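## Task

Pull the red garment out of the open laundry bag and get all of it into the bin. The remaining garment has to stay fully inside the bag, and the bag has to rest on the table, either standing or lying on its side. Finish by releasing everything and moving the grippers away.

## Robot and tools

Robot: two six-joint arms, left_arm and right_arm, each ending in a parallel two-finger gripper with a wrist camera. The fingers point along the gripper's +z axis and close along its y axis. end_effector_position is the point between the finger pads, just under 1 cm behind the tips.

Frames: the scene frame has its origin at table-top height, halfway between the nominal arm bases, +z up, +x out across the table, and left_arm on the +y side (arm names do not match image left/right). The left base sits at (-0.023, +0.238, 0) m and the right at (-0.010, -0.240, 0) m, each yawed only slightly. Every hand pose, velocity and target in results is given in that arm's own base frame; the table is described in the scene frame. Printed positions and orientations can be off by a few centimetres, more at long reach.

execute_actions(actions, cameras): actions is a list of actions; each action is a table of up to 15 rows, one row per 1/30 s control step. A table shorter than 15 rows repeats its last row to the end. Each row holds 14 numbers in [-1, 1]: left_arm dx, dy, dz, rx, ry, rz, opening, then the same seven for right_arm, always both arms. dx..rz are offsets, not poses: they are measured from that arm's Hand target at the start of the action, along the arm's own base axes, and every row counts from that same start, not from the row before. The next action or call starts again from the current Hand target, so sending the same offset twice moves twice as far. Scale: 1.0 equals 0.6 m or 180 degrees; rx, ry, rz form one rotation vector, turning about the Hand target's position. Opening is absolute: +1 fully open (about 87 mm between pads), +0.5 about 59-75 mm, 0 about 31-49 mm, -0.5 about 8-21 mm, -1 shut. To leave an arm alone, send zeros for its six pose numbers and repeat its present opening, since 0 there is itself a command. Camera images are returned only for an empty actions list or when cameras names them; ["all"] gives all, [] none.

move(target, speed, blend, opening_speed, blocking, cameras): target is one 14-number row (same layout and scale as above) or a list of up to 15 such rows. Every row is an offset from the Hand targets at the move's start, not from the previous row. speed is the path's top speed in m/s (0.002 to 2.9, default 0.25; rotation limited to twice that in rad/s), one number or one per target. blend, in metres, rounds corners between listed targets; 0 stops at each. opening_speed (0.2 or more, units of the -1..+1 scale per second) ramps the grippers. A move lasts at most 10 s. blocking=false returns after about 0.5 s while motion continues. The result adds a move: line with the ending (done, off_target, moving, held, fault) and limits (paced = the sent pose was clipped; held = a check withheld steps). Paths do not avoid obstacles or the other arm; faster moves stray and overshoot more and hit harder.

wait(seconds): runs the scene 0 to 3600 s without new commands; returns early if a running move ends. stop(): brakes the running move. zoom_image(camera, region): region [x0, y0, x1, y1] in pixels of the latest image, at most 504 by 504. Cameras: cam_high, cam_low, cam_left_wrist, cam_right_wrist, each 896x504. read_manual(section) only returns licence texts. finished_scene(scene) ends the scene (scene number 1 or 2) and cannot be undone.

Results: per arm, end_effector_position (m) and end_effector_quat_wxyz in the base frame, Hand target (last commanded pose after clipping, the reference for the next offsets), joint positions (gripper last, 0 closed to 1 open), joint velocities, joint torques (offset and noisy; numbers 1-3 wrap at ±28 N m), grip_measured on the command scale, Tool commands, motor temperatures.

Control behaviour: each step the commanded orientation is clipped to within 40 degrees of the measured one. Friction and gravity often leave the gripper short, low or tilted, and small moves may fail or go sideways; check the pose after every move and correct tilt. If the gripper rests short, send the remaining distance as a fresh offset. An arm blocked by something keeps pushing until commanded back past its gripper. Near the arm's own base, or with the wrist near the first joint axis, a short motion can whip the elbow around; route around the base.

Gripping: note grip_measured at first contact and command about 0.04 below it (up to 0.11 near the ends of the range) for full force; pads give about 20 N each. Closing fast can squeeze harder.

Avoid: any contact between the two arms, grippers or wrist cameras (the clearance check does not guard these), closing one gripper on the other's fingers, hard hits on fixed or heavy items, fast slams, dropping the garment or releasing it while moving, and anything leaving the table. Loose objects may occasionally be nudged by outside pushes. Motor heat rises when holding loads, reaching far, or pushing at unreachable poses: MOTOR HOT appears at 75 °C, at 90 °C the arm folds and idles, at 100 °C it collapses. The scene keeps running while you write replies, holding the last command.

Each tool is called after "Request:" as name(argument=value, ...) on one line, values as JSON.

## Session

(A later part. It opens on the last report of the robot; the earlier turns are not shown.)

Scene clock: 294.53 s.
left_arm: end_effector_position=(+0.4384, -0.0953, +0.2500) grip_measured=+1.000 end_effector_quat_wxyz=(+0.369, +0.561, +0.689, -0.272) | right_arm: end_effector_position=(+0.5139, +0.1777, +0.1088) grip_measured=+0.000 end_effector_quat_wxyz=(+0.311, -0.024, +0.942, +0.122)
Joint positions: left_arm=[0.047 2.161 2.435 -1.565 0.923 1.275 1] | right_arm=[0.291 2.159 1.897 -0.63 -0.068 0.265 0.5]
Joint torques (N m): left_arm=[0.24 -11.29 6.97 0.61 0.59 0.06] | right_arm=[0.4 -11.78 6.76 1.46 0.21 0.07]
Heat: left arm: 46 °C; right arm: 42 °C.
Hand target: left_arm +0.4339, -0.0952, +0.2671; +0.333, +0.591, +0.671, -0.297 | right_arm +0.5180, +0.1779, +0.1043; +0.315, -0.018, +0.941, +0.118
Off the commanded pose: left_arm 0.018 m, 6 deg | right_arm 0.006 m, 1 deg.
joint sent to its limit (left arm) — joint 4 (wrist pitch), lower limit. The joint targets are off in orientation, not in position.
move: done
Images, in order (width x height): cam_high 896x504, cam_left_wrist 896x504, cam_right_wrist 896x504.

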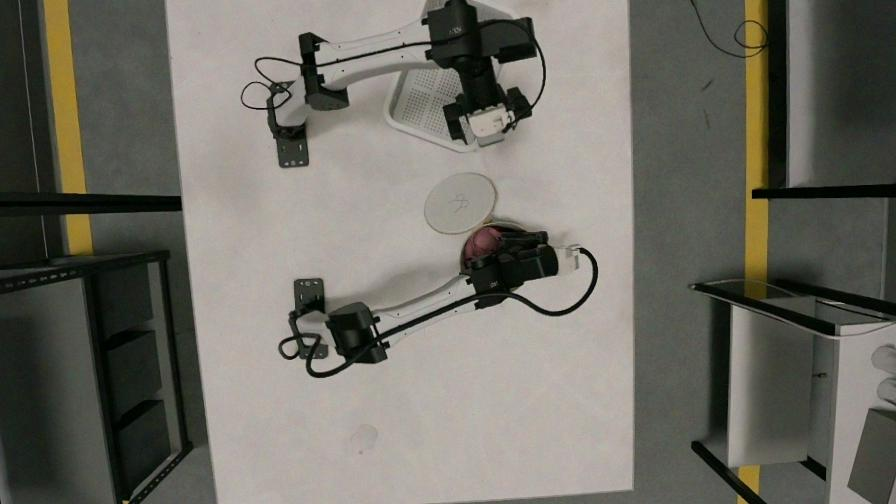

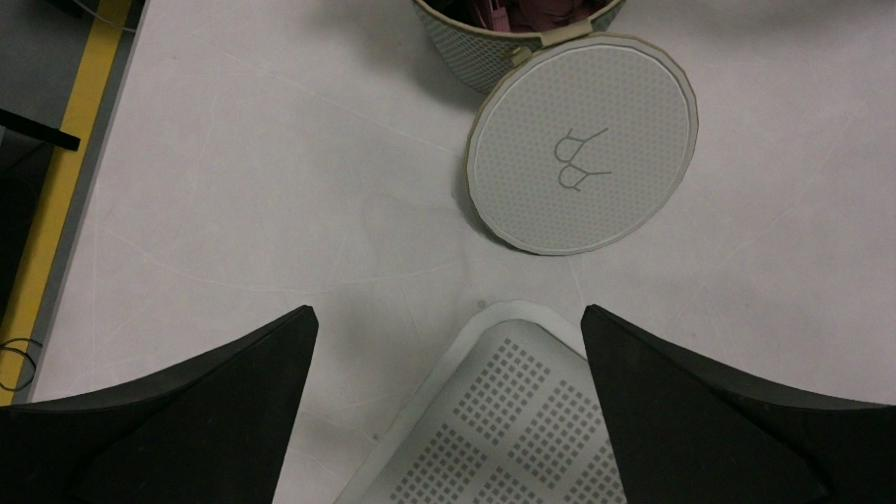

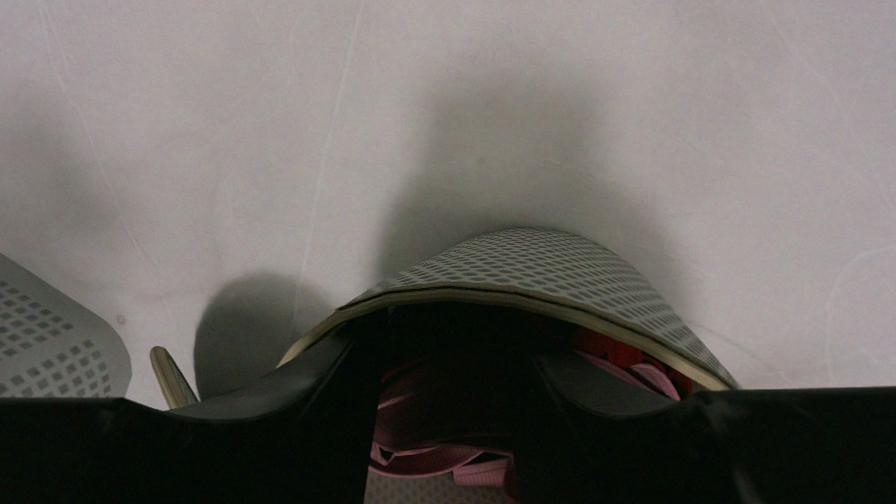

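Request:
move(target=[[0,0,0,0,0,0,1,0.016,0.0,-0.055,0,0,0,0],[0,0,0,0,0,0,1,0.016,0.0,-0.055,0,0,0,-1],[0,0,0,0,0,0,1,-0.05,0.0,0.06,0,0,0,-1]], speed=0.12, opening_speed=2, cameras=["cam_right_wrist"])

Scene clock: 300.70 s.
left_arm: end_effector_position=(+0.4384, -0.0953, +0.2500) grip_measured=+1.000 end_effector_quat_wxyz=(+0.369, +0.561, +0.689, -0.272) | right_arm: end_effector_position=(+0.4914, +0.1802, +0.1251) grip_measured=-0.806 end_effector_quat_wxyz=(+0.305, -0.023, +0.944, +0.122)
Joint positions: left_arm=[0.047 2.161 2.435 -1.565 0.923 1.275 1] | right_arm=[0.31 2.078 1.841 -0.667 -0.059 0.281 0.097]
Joint torques (N m): left_arm=[0.25 -11.28 6.97 0.61 0.6 0.06] | right_arm=[0.55 -15.28 6.99 1.09 0.24 0.02]
Heat: left arm: 46 °C; right arm: 44 °C.
Hand target: left_arm +0.4339, -0.0952, +0.2671; +0.333, +0.591, +0.671, -0.297 | right_arm +0.4880, +0.1779, +0.1404; +0.315, -0.018, +0.941, +0.118
Off the commanded pose: left_arm 0.018 m, 6 deg | right_arm 0.016 m, 1 deg.
joint sent to its limit (left arm) — joint 4 (wrist pitch), lower limit. The joint targets are off in orientation, not in position.
move: off_target (right_arm); target 2's new opening was sent with right_arm's hand 0.013 m and 1 deg from that target

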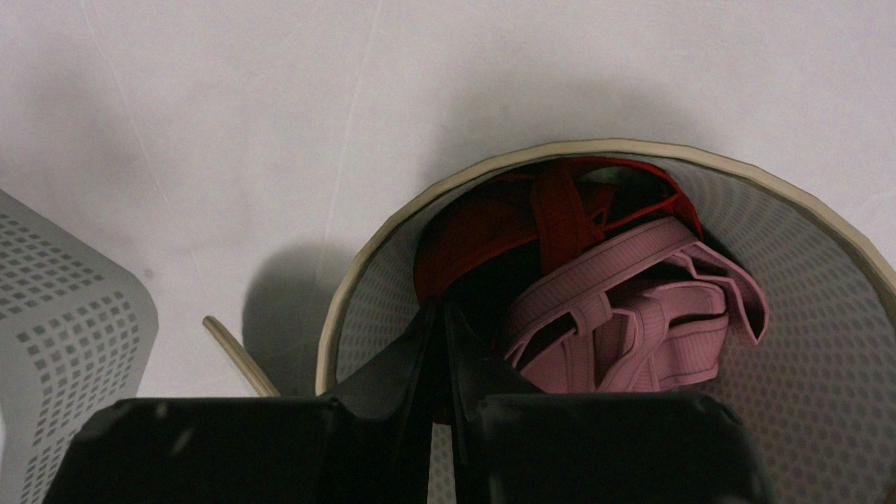

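Request:
move(target=[0,0.1,0.1,0,0,0,1,-0.09,-0.05,0.42,0,0,0,-1], speed=0.15, cameras=["all"])

Scene clock: 304.63 s.
left_arm: end_effector_position=(+0.4427, -0.0342, +0.3072) grip_measured=+1.000 end_effector_quat_wxyz=(+0.451, +0.522, +0.691, -0.215) | right_arm: end_effector_position=(+0.4376, +0.1499, +0.3716) grip_measured=-0.806 end_effector_quat_wxyz=(+0.419, -0.013, +0.896, +0.149)
Joint positions: left_arm=[0.207 2.103 2.532 -1.566 0.986 1.266 1] | right_arm=[0.283 2.092 2.847 -1.406 -0.059 0.283 0.097]
Joint torques (N m): left_arm=[0.38 -11.12 6.75 0.8 0.58 -0.18] | right_arm=[-0.13 -12.04 6.05 1.7 0.01 0.09]
Heat: left arm: 47 °C; right arm: 45 °C.
Hand target: left_arm +0.4338, -0.0353, +0.3272; +0.333, +0.591, +0.671, -0.297 | right_arm +0.4341, +0.1480, +0.3922; +0.315, -0.018, +0.941, +0.118
Off the commanded pose: left_arm 0.022 m, 18 deg | right_arm 0.021 m, 13 deg.
elbow stopped short (right arm): the move would have taken joint 3 (elbow) straighter than the controller allows.
joint sent to its limit (left arm) — joint 4 (wrist pitch), lower limit. The joint targets are off in orientation, not in position.
move: off_target (left_arm, right_arm)

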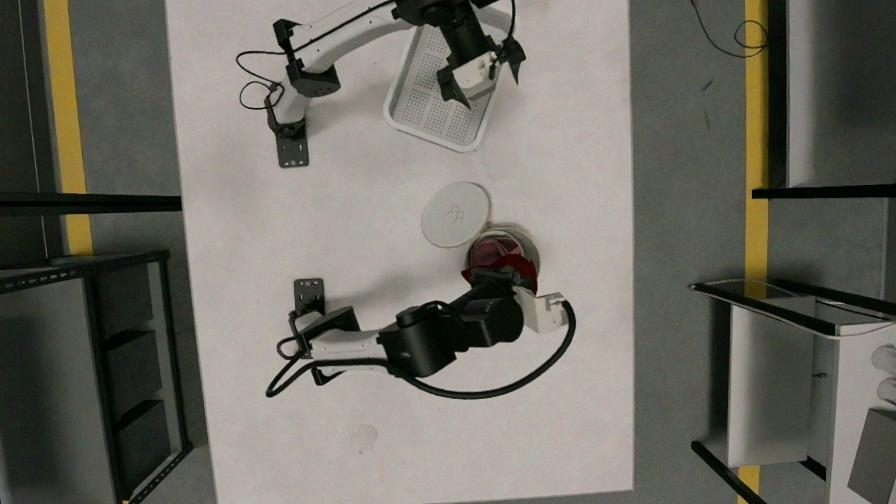

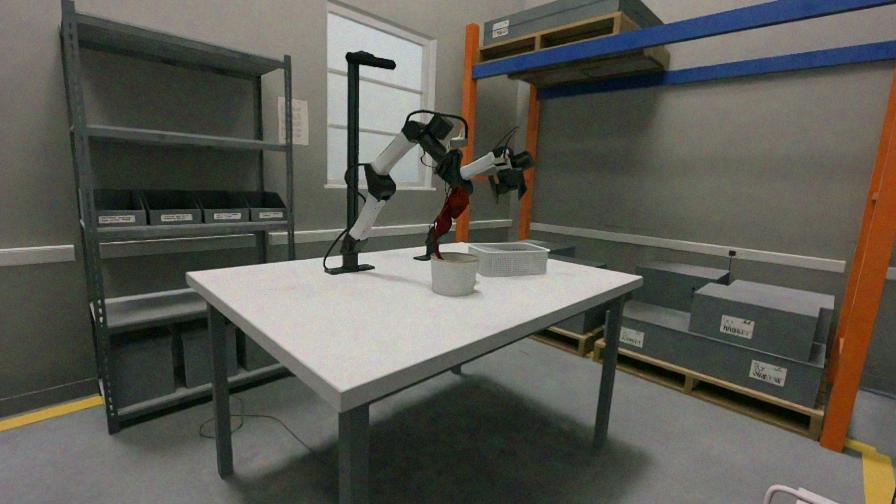

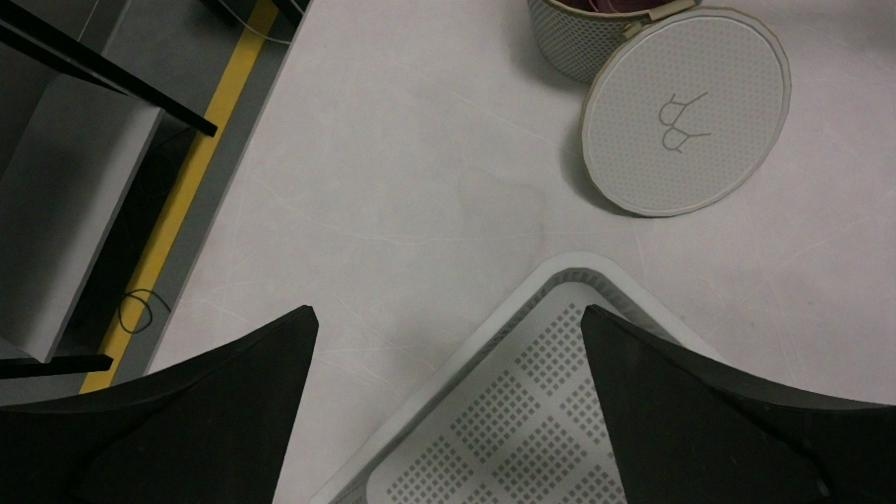

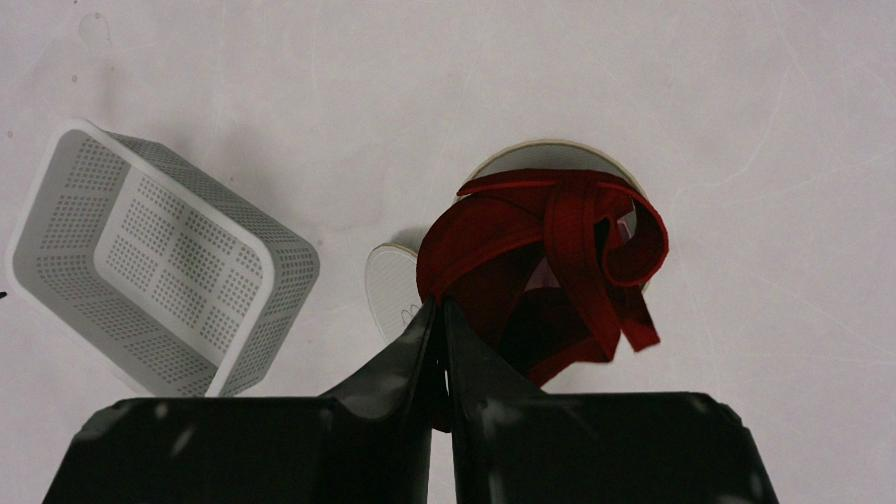

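Request:
move(target=[[0,0,0.03,0,0,0,0.3,0.017,0.013,0.075,0.061,-0.215,0.252,-1],[0.01,-0.3,0.04,-0.2,0,0,0.3,0.017,0.013,0.075,0.061,-0.215,0.252,-1]], speed=0.2, cameras=["all"])

Scene clock: 324.23 s.
left_arm: end_effector_position=(+0.4458, -0.2165, +0.3337) grip_measured=+0.300 end_effector_quat_wxyz=(+0.482, +0.457, +0.557, -0.499) | right_arm: end_effector_position=(+0.4407, +0.1556, +0.4326) grip_measured=-0.806 end_effector_quat_wxyz=(+0.523, -0.370, +0.706, +0.303)
Joint positions: left_arm=[-0.098 1.947 1.859 -0.123 1.388 0.092 0.65] | right_arm=[0.059 2.099 2.847 -1.196 -0.898 -0.318 0.097]
Joint torques (N m): left_arm=[0.12 -11.86 6.17 1.53 0 -0.14] | right_arm=[-0.05 -8.85 5.71 1.69 -0.27 -0.13]
Motor temperatures (°C): left_arm=[21 51 33 28 19 20 19] | right_arm=[19 47 37 29 21 22 21]
Heat: left arm: 51 °C; right arm: 47 °C.
Hand target: left_arm +0.4399, -0.2152, +0.3511; +0.500, +0.459, +0.547, -0.490 | right_arm +0.4443, +0.1557, +0.4372; +0.533, -0.380, +0.694, +0.301
Off the commanded pose: left_arm 0.019 m, 3 deg | right_arm 0.006 m, 2 deg.
move: off_target (left_arm)

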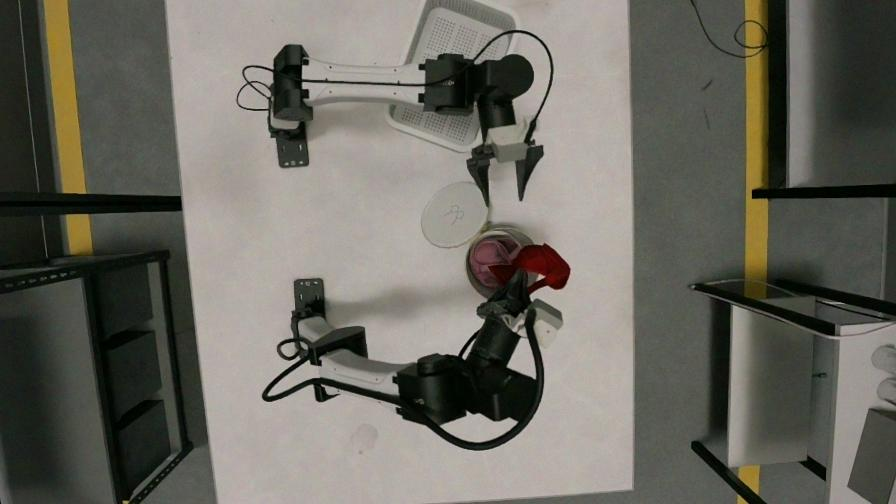

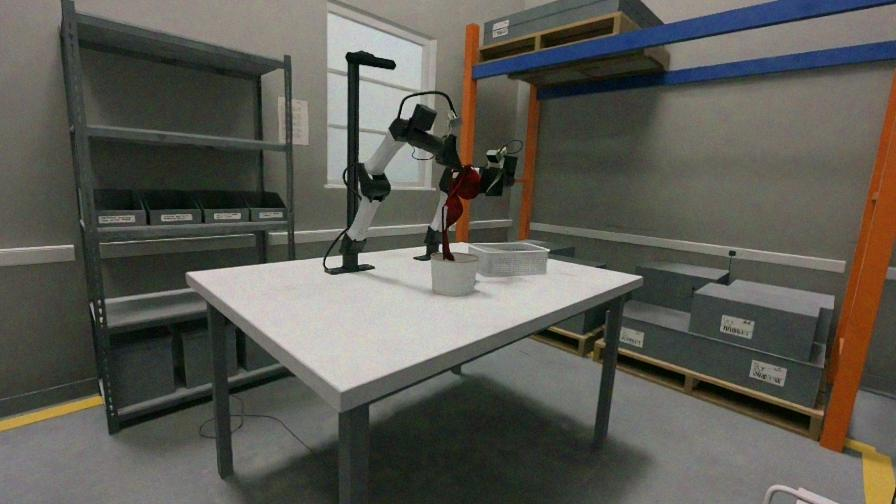

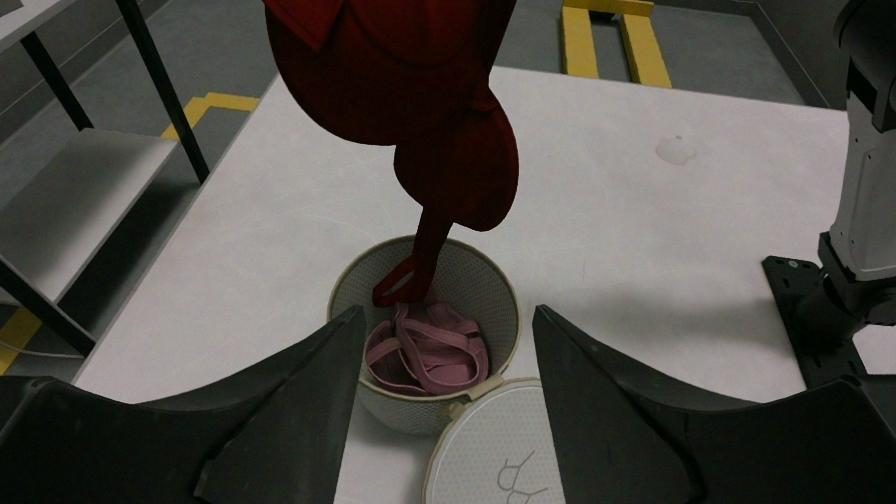

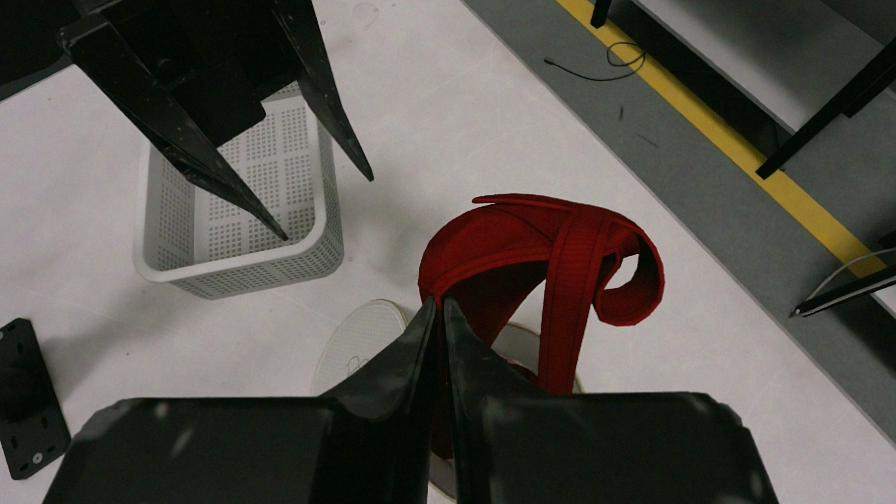

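Request:
move(target=[[0.03,-0.2,0.025,0,0,0,0.3,0,0,0,0,0,0,-1],[0.03,-0.2,0.025,0,0,0,-1,0,0,0,0,0,0,-1]], speed=0.12, opening_speed=1.5, cameras=["cam_left_wrist","cam_right_wrist"])

Scene clock: 331.20 s.
left_arm: end_effector_position=(+0.4554, -0.3344, +0.3636) grip_measured=-0.999 end_effector_quat_wxyz=(+0.499, +0.463, +0.544, -0.491) | right_arm: end_effector_position=(+0.4409, +0.1556, +0.4329) grip_measured=-0.808 end_effector_quat_wxyz=(+0.524, -0.370, +0.705, +0.302)
Joint positions: left_arm=[-0.347 2.109 2.159 -0.099 1.134 -0.028 0.001] | right_arm=[0.059 2.099 2.847 -1.194 -0.898 -0.318 0.096]
Joint torques (N m): left_arm=[-0.03 -9.02 8.84 1.37 -0.1 -0.08] | right_arm=[-0.03 -8.83 5.67 1.67 -0.26 -0.12]
Heat: left arm: 52 °C; right arm: 47 °C.
Hand target: left_arm +0.4578, -0.3352, +0.3662; +0.500, +0.459, +0.547, -0.490 | right_arm +0.4443, +0.1558, +0.4372; +0.533, -0.380, +0.694, +0.301
Off the commanded pose: left_arm 0.004 m, 1 deg | right_arm 0.005 m, 2 deg.
move: done

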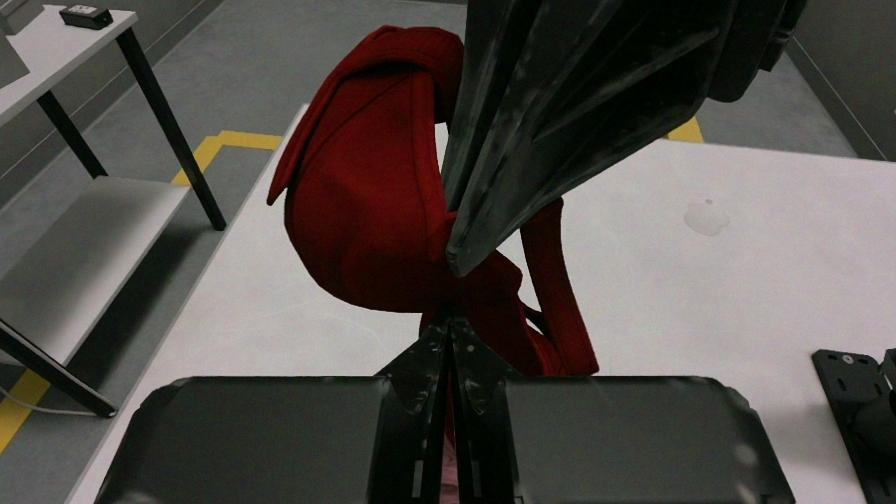

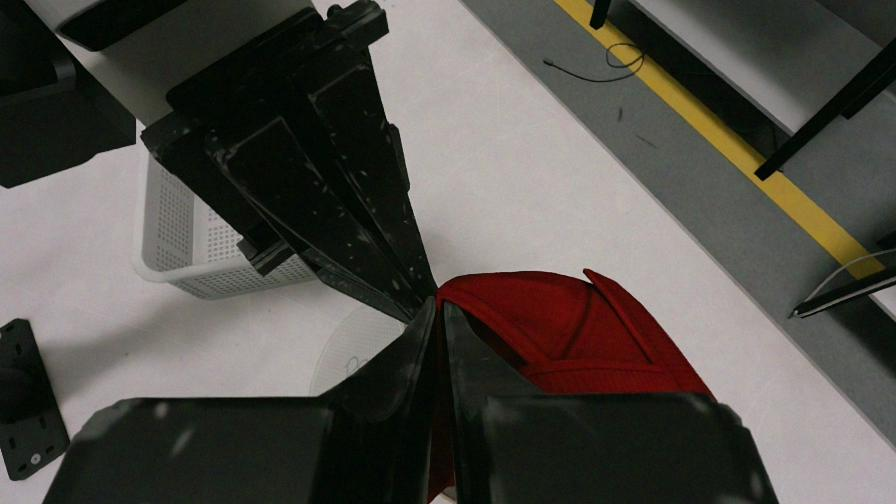

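Request:
move(target=[[0,0.02,-0.01,0,0,0,0.3,0,0,0,0,0,0,-1],[0.005,-0.065,-0.015,0,0,0,0.3,0,0,0,0,0,0,-1],[0.005,-0.065,-0.015,0,0,0,-1,0,0,0,0,0,0,-1]], speed=0.12, opening_speed=1.5, cameras=["cam_left_wrist","cam_right_wrist"])

Scene clock: 337.77 s.
left_arm: end_effector_position=(+0.4598, -0.3729, +0.3504) grip_measured=-0.763 end_effector_quat_wxyz=(+0.494, +0.460, +0.551, -0.491) | right_arm: end_effector_position=(+0.4429, +0.1559, +0.4362) grip_measured=-0.807 end_effector_quat_wxyz=(+0.531, -0.375, +0.698, +0.299)
Joint positions: left_arm=[-0.419 2.196 2.253 -0.118 1.057 -0.033 0.118] | right_arm=[0.059 2.099 2.847 -1.174 -0.902 -0.322 0.097]
Joint torques (N m): left_arm=[-0.12 -9.89 9.02 1.54 -0.05 -0.09] | right_arm=[0.01 -9.06 5.31 1.53 -0.22 -0.08]
Heat: left arm: 51 °C; right arm: 47 °C.
Hand target: left_arm +0.4609, -0.3742, +0.3571; +0.500, +0.459, +0.547, -0.490 | right_arm +0.4443, +0.1558, +0.4372; +0.533, -0.380, +0.694, +0.301
Off the commanded pose: left_arm 0.007 m, 1 deg | right_arm 0.002 m, 1 deg.
move: done

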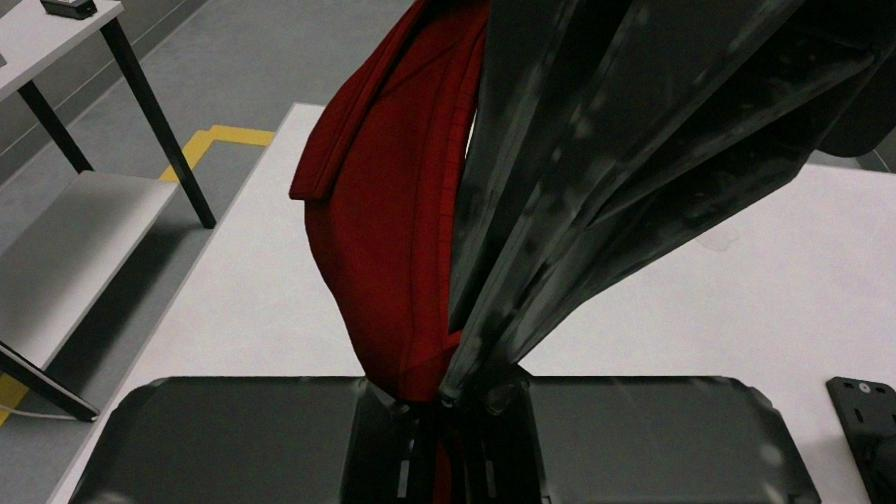

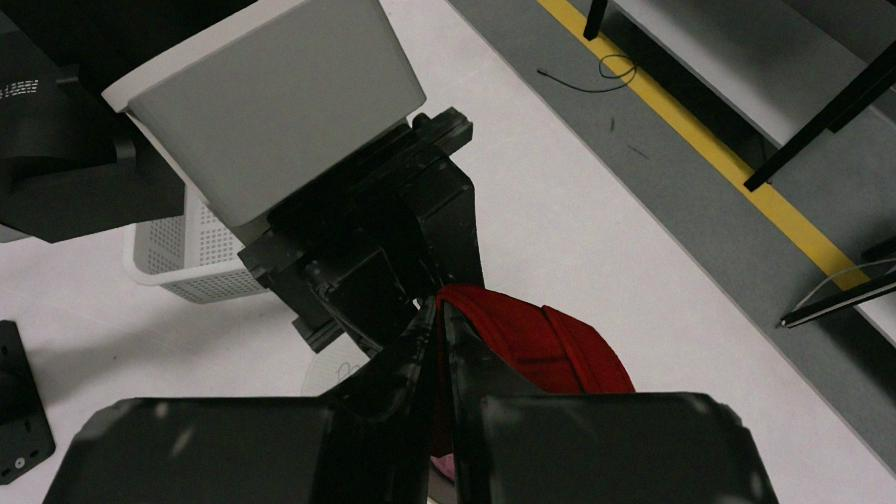

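Request:
move(target=[[0,0,0,0,0,0,-1,0,0,0,0,0,0,0.1],[0,0,0,0,0,0,-1,-0.1,-0.15,0.03,0,0,0,0.1],[0,0.067,0.133,0,0,0,-1,-0.15,-0.25,0,0,0,0,0.1],[-0.067,0.333,0.133,0.07,0.056,0.226,-1,-0.15,-0.25,0,0,0,0,0.1],[-0.15,0.75,0.1,0.137,0.112,0.4515,-1,-0.15,-0.25,0,0,0,0,0.1]], speed=0.25, blend=[0,0.02,0.03,0.04,0], opening_speed=1.5, cameras=["all"])

Scene clock: 354.60 s.
left_arm: end_effector_position=(+0.3735, +0.0725, +0.4097) grip_measured=-0.831 end_effector_quat_wxyz=(+0.492, -0.003, +0.871, -0.011) | right_arm: end_effector_position=(+0.3631, +0.0030, +0.4314) grip_measured=+0.100 end_effector_quat_wxyz=(+0.559, -0.353, +0.694, +0.286)
Joint positions: left_arm=[0.301 1.641 2.308 -1.233 0.273 0.144 0.085] | right_arm=[-0.449 1.863 2.538 -1.556 -1.294 -0.86 0.55]
Joint torques (N m): left_arm=[0.46 -4.79 6.64 1.71 -0.02 0.14] | right_arm=[-0.14 -9.77 3.62 0.84 -0.45 -0.12]
Heat: left arm: 49 °C; right arm: 48 °C.
Hand target: left_arm +0.3709, +0.0758, +0.4172; +0.500, +0.000, +0.866, +0.000 | right_arm +0.3542, +0.0059, +0.4373; +0.533, -0.380, +0.694, +0.301
Off the commanded pose: left_arm 0.009 m, 2 deg | right_arm 0.011 m, 5 deg.
joint sent to its limit (right arm) — joint 4 (wrist pitch), lower limit. The joint targets are off in orientation, not in position.
move: off_target (right_arm)

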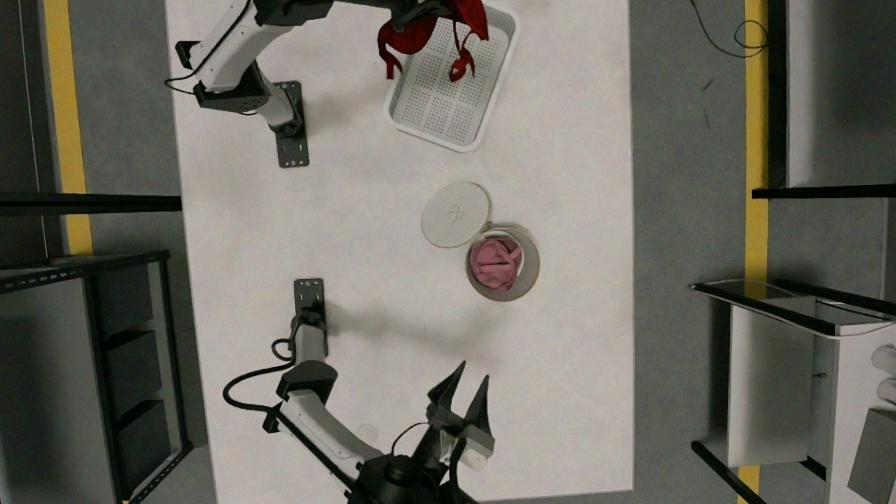

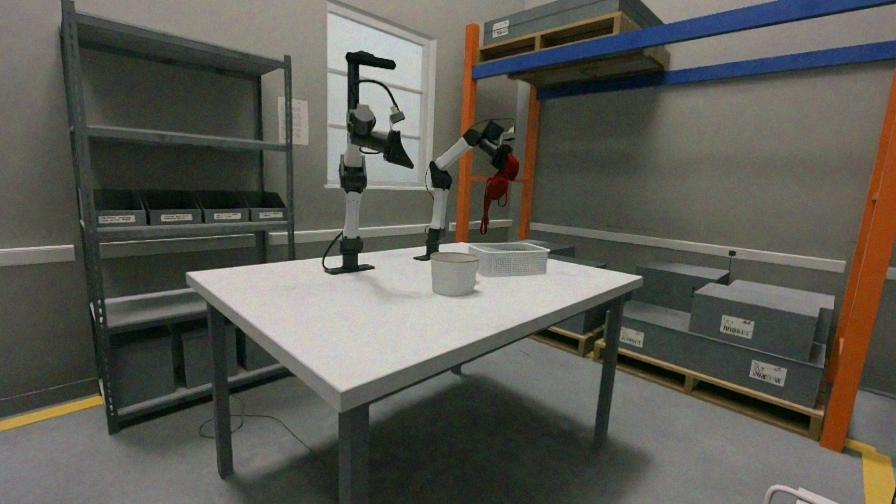

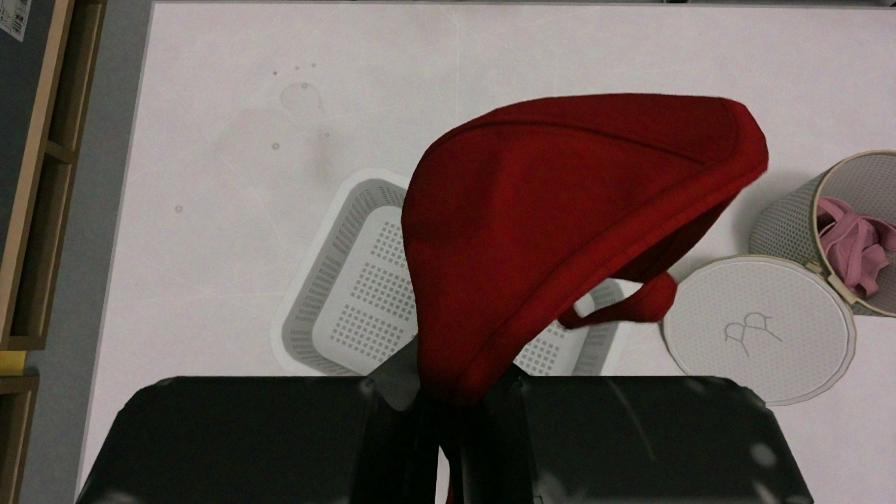

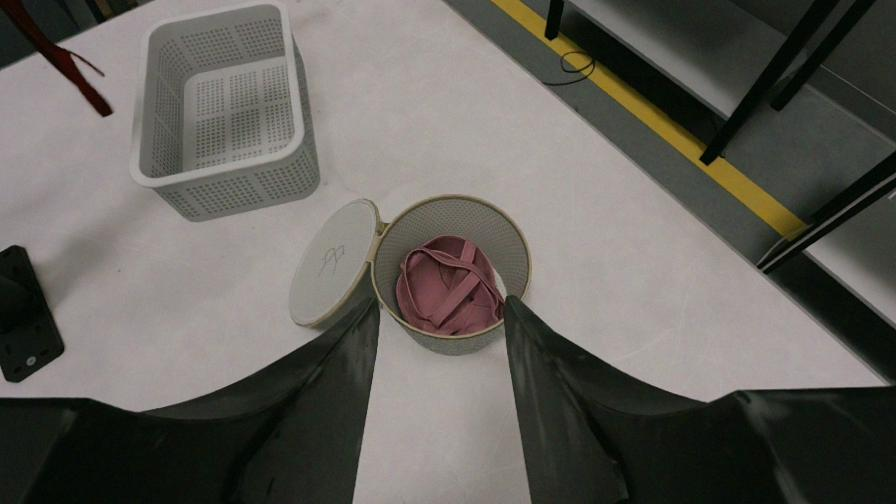

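Request:
move(target=[[0.08,0.08,0,0,0,0,-1,0,0,0,0,0,0,0.1],[0.08,0.08,-0.25,0,0.05,0,-1,0,0,0,0,0,0,0.1]], speed=0.2, blend=[0.02,0], cameras=["cam_left_wrist","cam_right_wrist","cam_high","cam_low"])

Scene clock: 364.93 s.
left_arm: end_effector_position=(+0.4179, +0.1240, +0.2534) grip_measured=-0.831 end_effector_quat_wxyz=(+0.410, -0.010, +0.912, -0.013) | right_arm: end_effector_position=(+0.3631, +0.0030, +0.4314) grip_measured=+0.100 end_effector_quat_wxyz=(+0.559, -0.353, +0.694, +0.286)
Joint positions: left_arm=[0.387 1.669 1.736 -0.836 0.302 0.236 0.085] | right_arm=[-0.449 1.863 2.538 -1.556 -1.294 -0.86 0.55]
Joint torques (N m): left_arm=[-0.43 -8.69 6.13 1.78 0.05 0.12] | right_arm=[-0.13 -9.78 3.59 0.84 -0.45 -0.12]
Motor temperatures (°C): left_arm=[21 46 33 32 18 20 20] | right_arm=[19 48 35 28 22 22 20]
Heat: left arm: 46 °C; right arm: 48 °C.
Hand target: left_arm +0.4189, +0.1239, +0.2672; +0.430, +0.000, +0.903, +0.000 | right_arm +0.3542, +0.0059, +0.4373; +0.533, -0.380, +0.694, +0.301
Off the commanded pose: left_arm 0.014 m, 3 deg | right_arm 0.011 m, 5 deg.
joint sent to its limit (right arm) — joint 4 (wrist pitch), lower limit. The joint targets are off in orientation, not in position.
move: off_target (left_arm)

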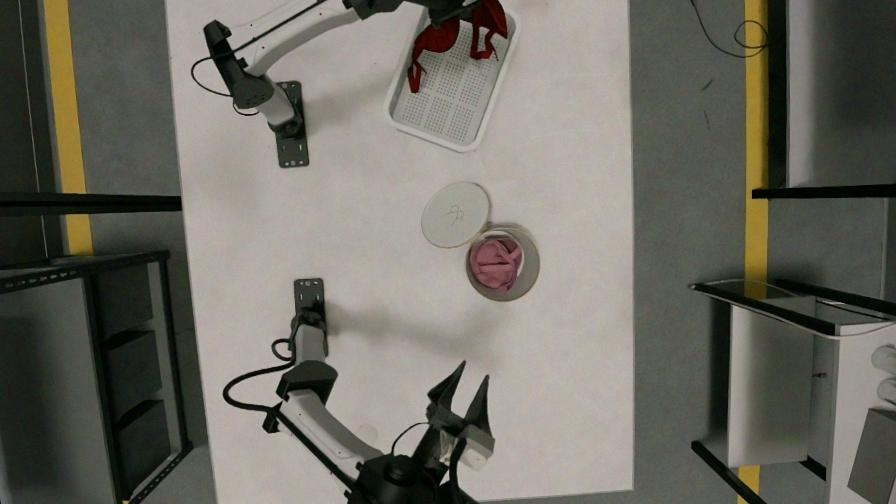

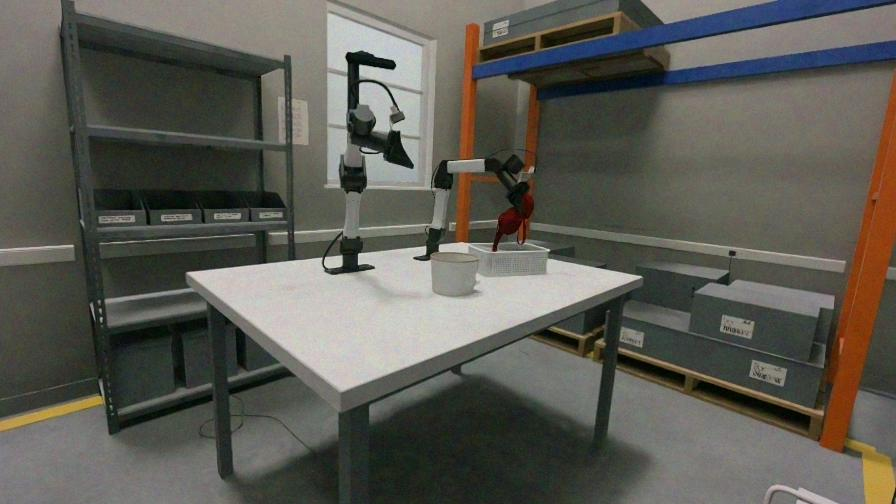

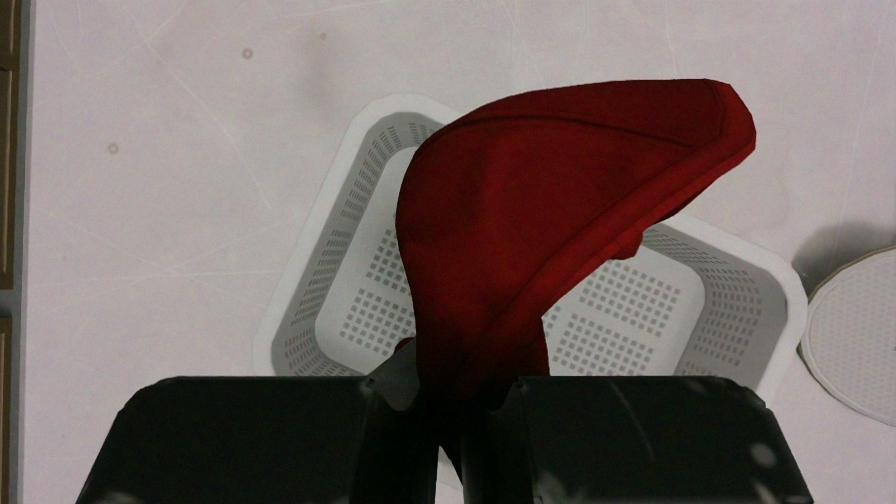

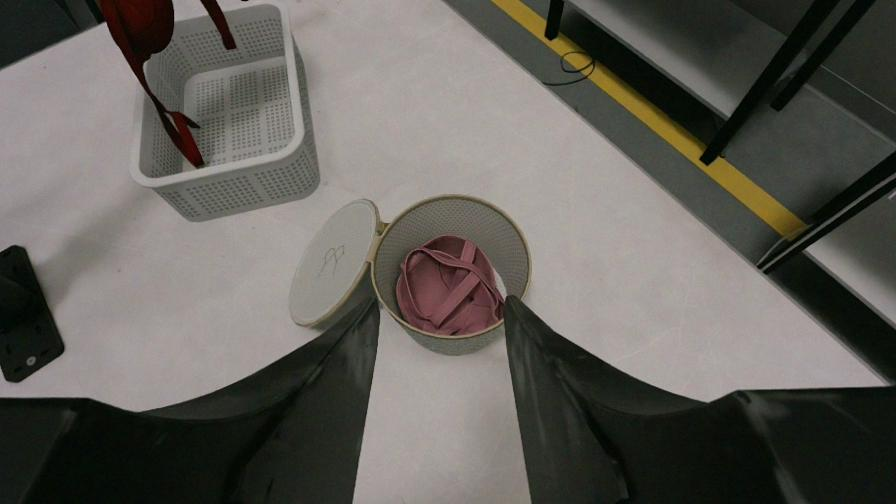

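Request:
move(target=[[-0.05,0.0,-0.03,0,0,0,-1,0,0,0,0,0,0,0.1],[-0.05,0.0,-0.2,0,0.05,0,-1,0,0,0,0,0,0,0.1]], speed=0.15, blend=[0.01,0], cameras=["cam_left_wrist","cam_right_wrist","cam_high"])

Scene clock: 370.93 s.
left_arm: end_effector_position=(+0.3837, +0.1218, +0.1444) grip_measured=-0.831 end_effector_quat_wxyz=(+0.349, -0.009, +0.937, -0.010) | right_arm: end_effector_position=(+0.3631, +0.0030, +0.4314) grip_measured=+0.100 end_effector_quat_wxyz=(+0.559, -0.353, +0.694, +0.286)
Joint positions: left_arm=[0.394 1.6 1.301 -0.602 0.265 0.283 0.085] | right_arm=[-0.449 1.863 2.538 -1.556 -1.294 -0.86 0.55]
Joint torques (N m): left_arm=[-0.44 -6.13 6.8 1.65 0.04 0.13] | right_arm=[-0.16 -9.8 3.6 0.84 -0.45 -0.12]
Heat: left arm: 46 °C; right arm: 48 °C.
Hand target: left_arm +0.3888, +0.1238, +0.1472; +0.358, +0.000, +0.934, +0.000 | right_arm +0.3542, +0.0059, +0.4373; +0.533, -0.380, +0.694, +0.301
Off the commanded pose: left_arm 0.006 m, 2 deg | right_arm 0.011 m, 5 deg.
joint sent to its limit (right arm) — joint 4 (wrist pitch), lower limit. The joint targets are off in orientation, not in position.
move: done
Images, in order (width x height): cam_high 896x504, cam_left_wrist 896x504, cam_right_wrist 896x504.

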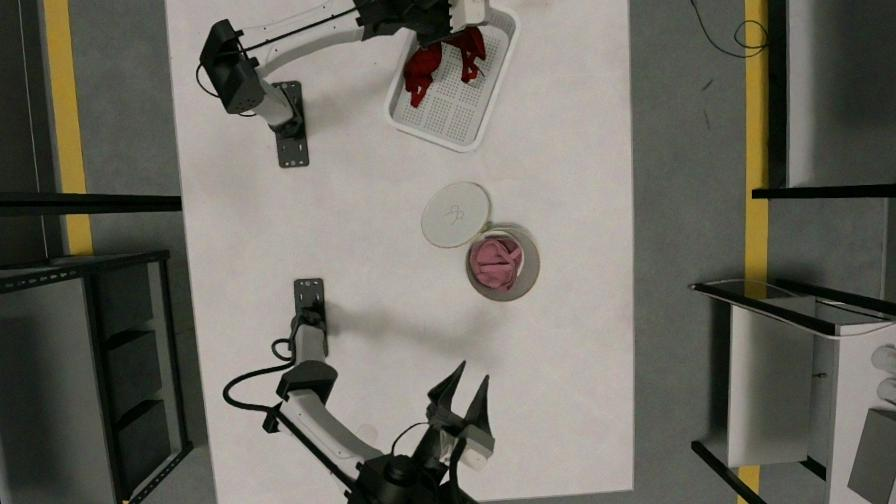

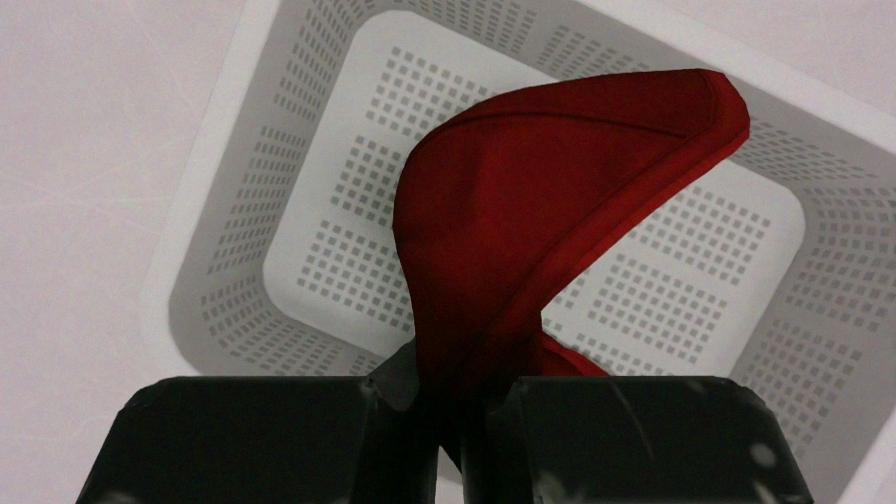

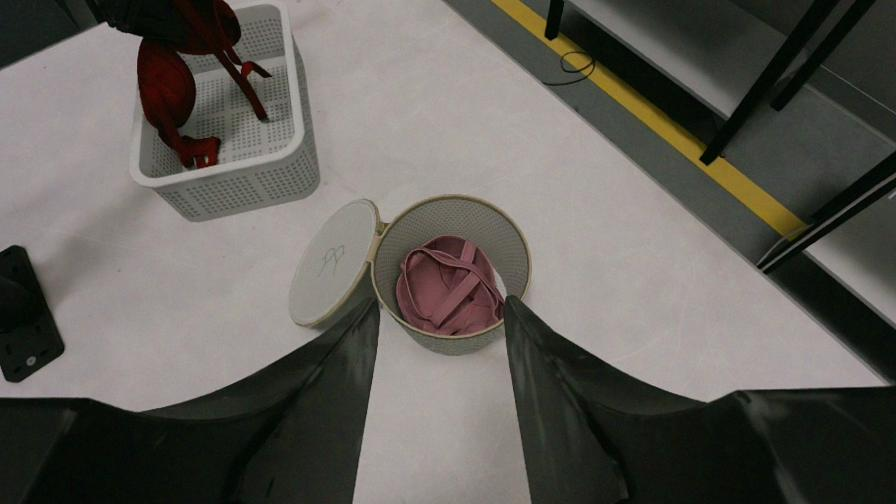

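Great. Lower a bit, open fully, and retreat.

Request:
move(target=[[0.0,-0.02,-0.05,0,0,0,-1,0,0,0,0,0,0,0.1],[0,-0.02,-0.05,0,0,0,1,0,0,0,0,0,0,0.1],[0,-0.02,0.2,0,0,0,1,0,0,0,0,0,0,0.1],[-0.15,-0.1,0.3,0,0,0,1,0,0,0,0,0,0,0.1]], speed=[0.1,0.1,0.12,0.25], blend=[0,0,0.02,0], opening_speed=2, cameras=["cam_left_wrist","cam_right_wrist","cam_high"])

Scene clock: 380.07 s.
left_arm: end_effector_position=(+0.2991, +0.0644, +0.3259) grip_measured=+1.000 end_effector_quat_wxyz=(+0.361, +0.007, +0.933, -0.001) | right_arm: end_effector_position=(+0.3631, +0.0030, +0.4314) grip_measured=+0.100 end_effector_quat_wxyz=(+0.559, -0.353, +0.694, +0.286)
Joint positions: left_arm=[0.298 1.427 1.899 -1.329 0.205 0.235 1] | right_arm=[-0.449 1.863 2.538 -1.556 -1.294 -0.86 0.55]
Joint torques (N m): left_arm=[-0.46 -2.71 6.76 1.36 -0.05 -0.16] | right_arm=[-0.13 -9.77 3.59 0.84 -0.44 -0.11]
Heat: left arm: 44 °C; right arm: 48 °C.
Hand target: left_arm +0.2988, +0.0638, +0.3272; +0.358, +0.001, +0.934, +0.000 | right_arm +0.3542, +0.0059, +0.4373; +0.533, -0.380, +0.694, +0.301
Off the commanded pose: left_arm 0.001 m, 1 deg | right_arm 0.011 m, 5 deg.
joint sent to its limit (right arm) — joint 4 (wrist pitch), lower limit. The joint targets are off in orientation, not in position.
move: done
Images, in order (width x height): cam_high 896x504, cam_left_wrist 896x504, cam_right_wrist 896x504.

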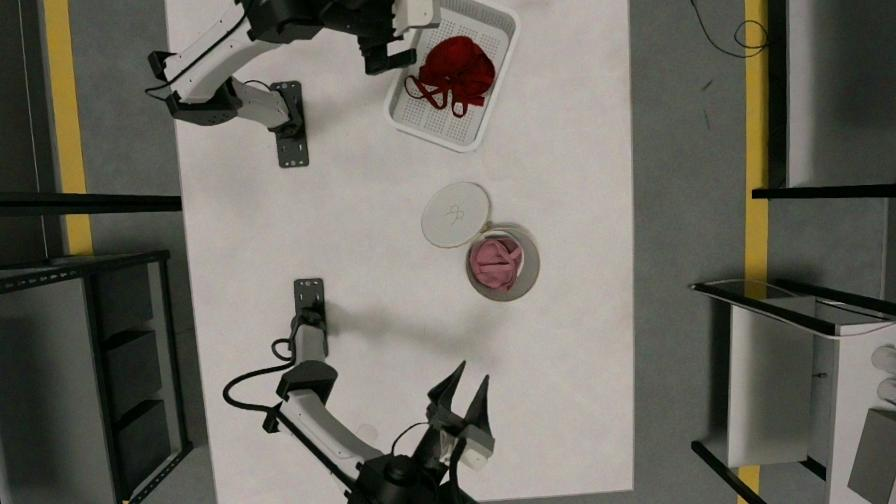

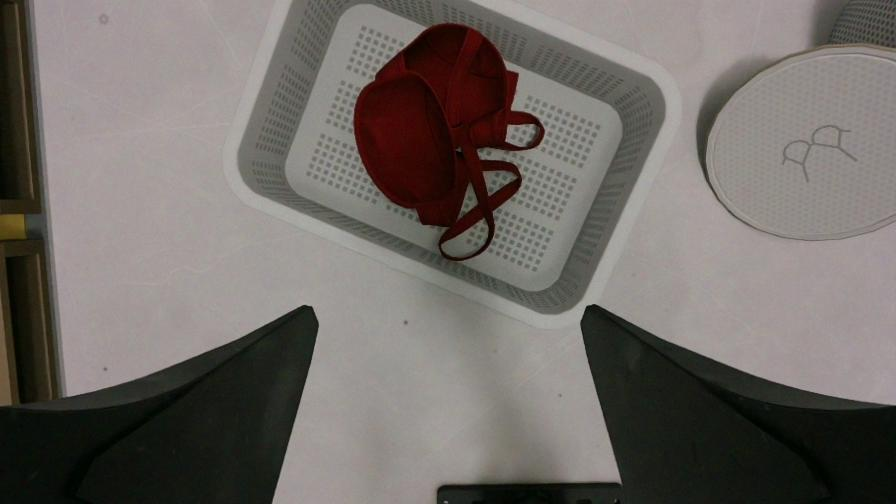

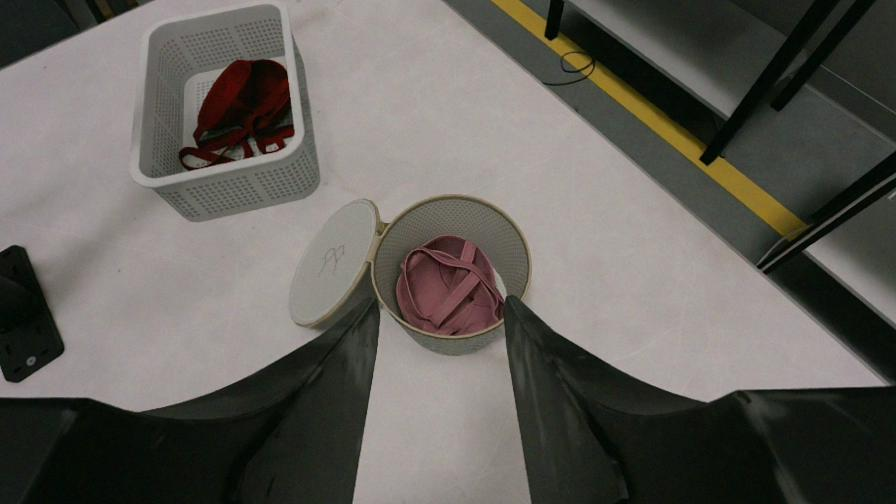

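Request:
finished_scene(scene=2)

The scene is finished: the task was done.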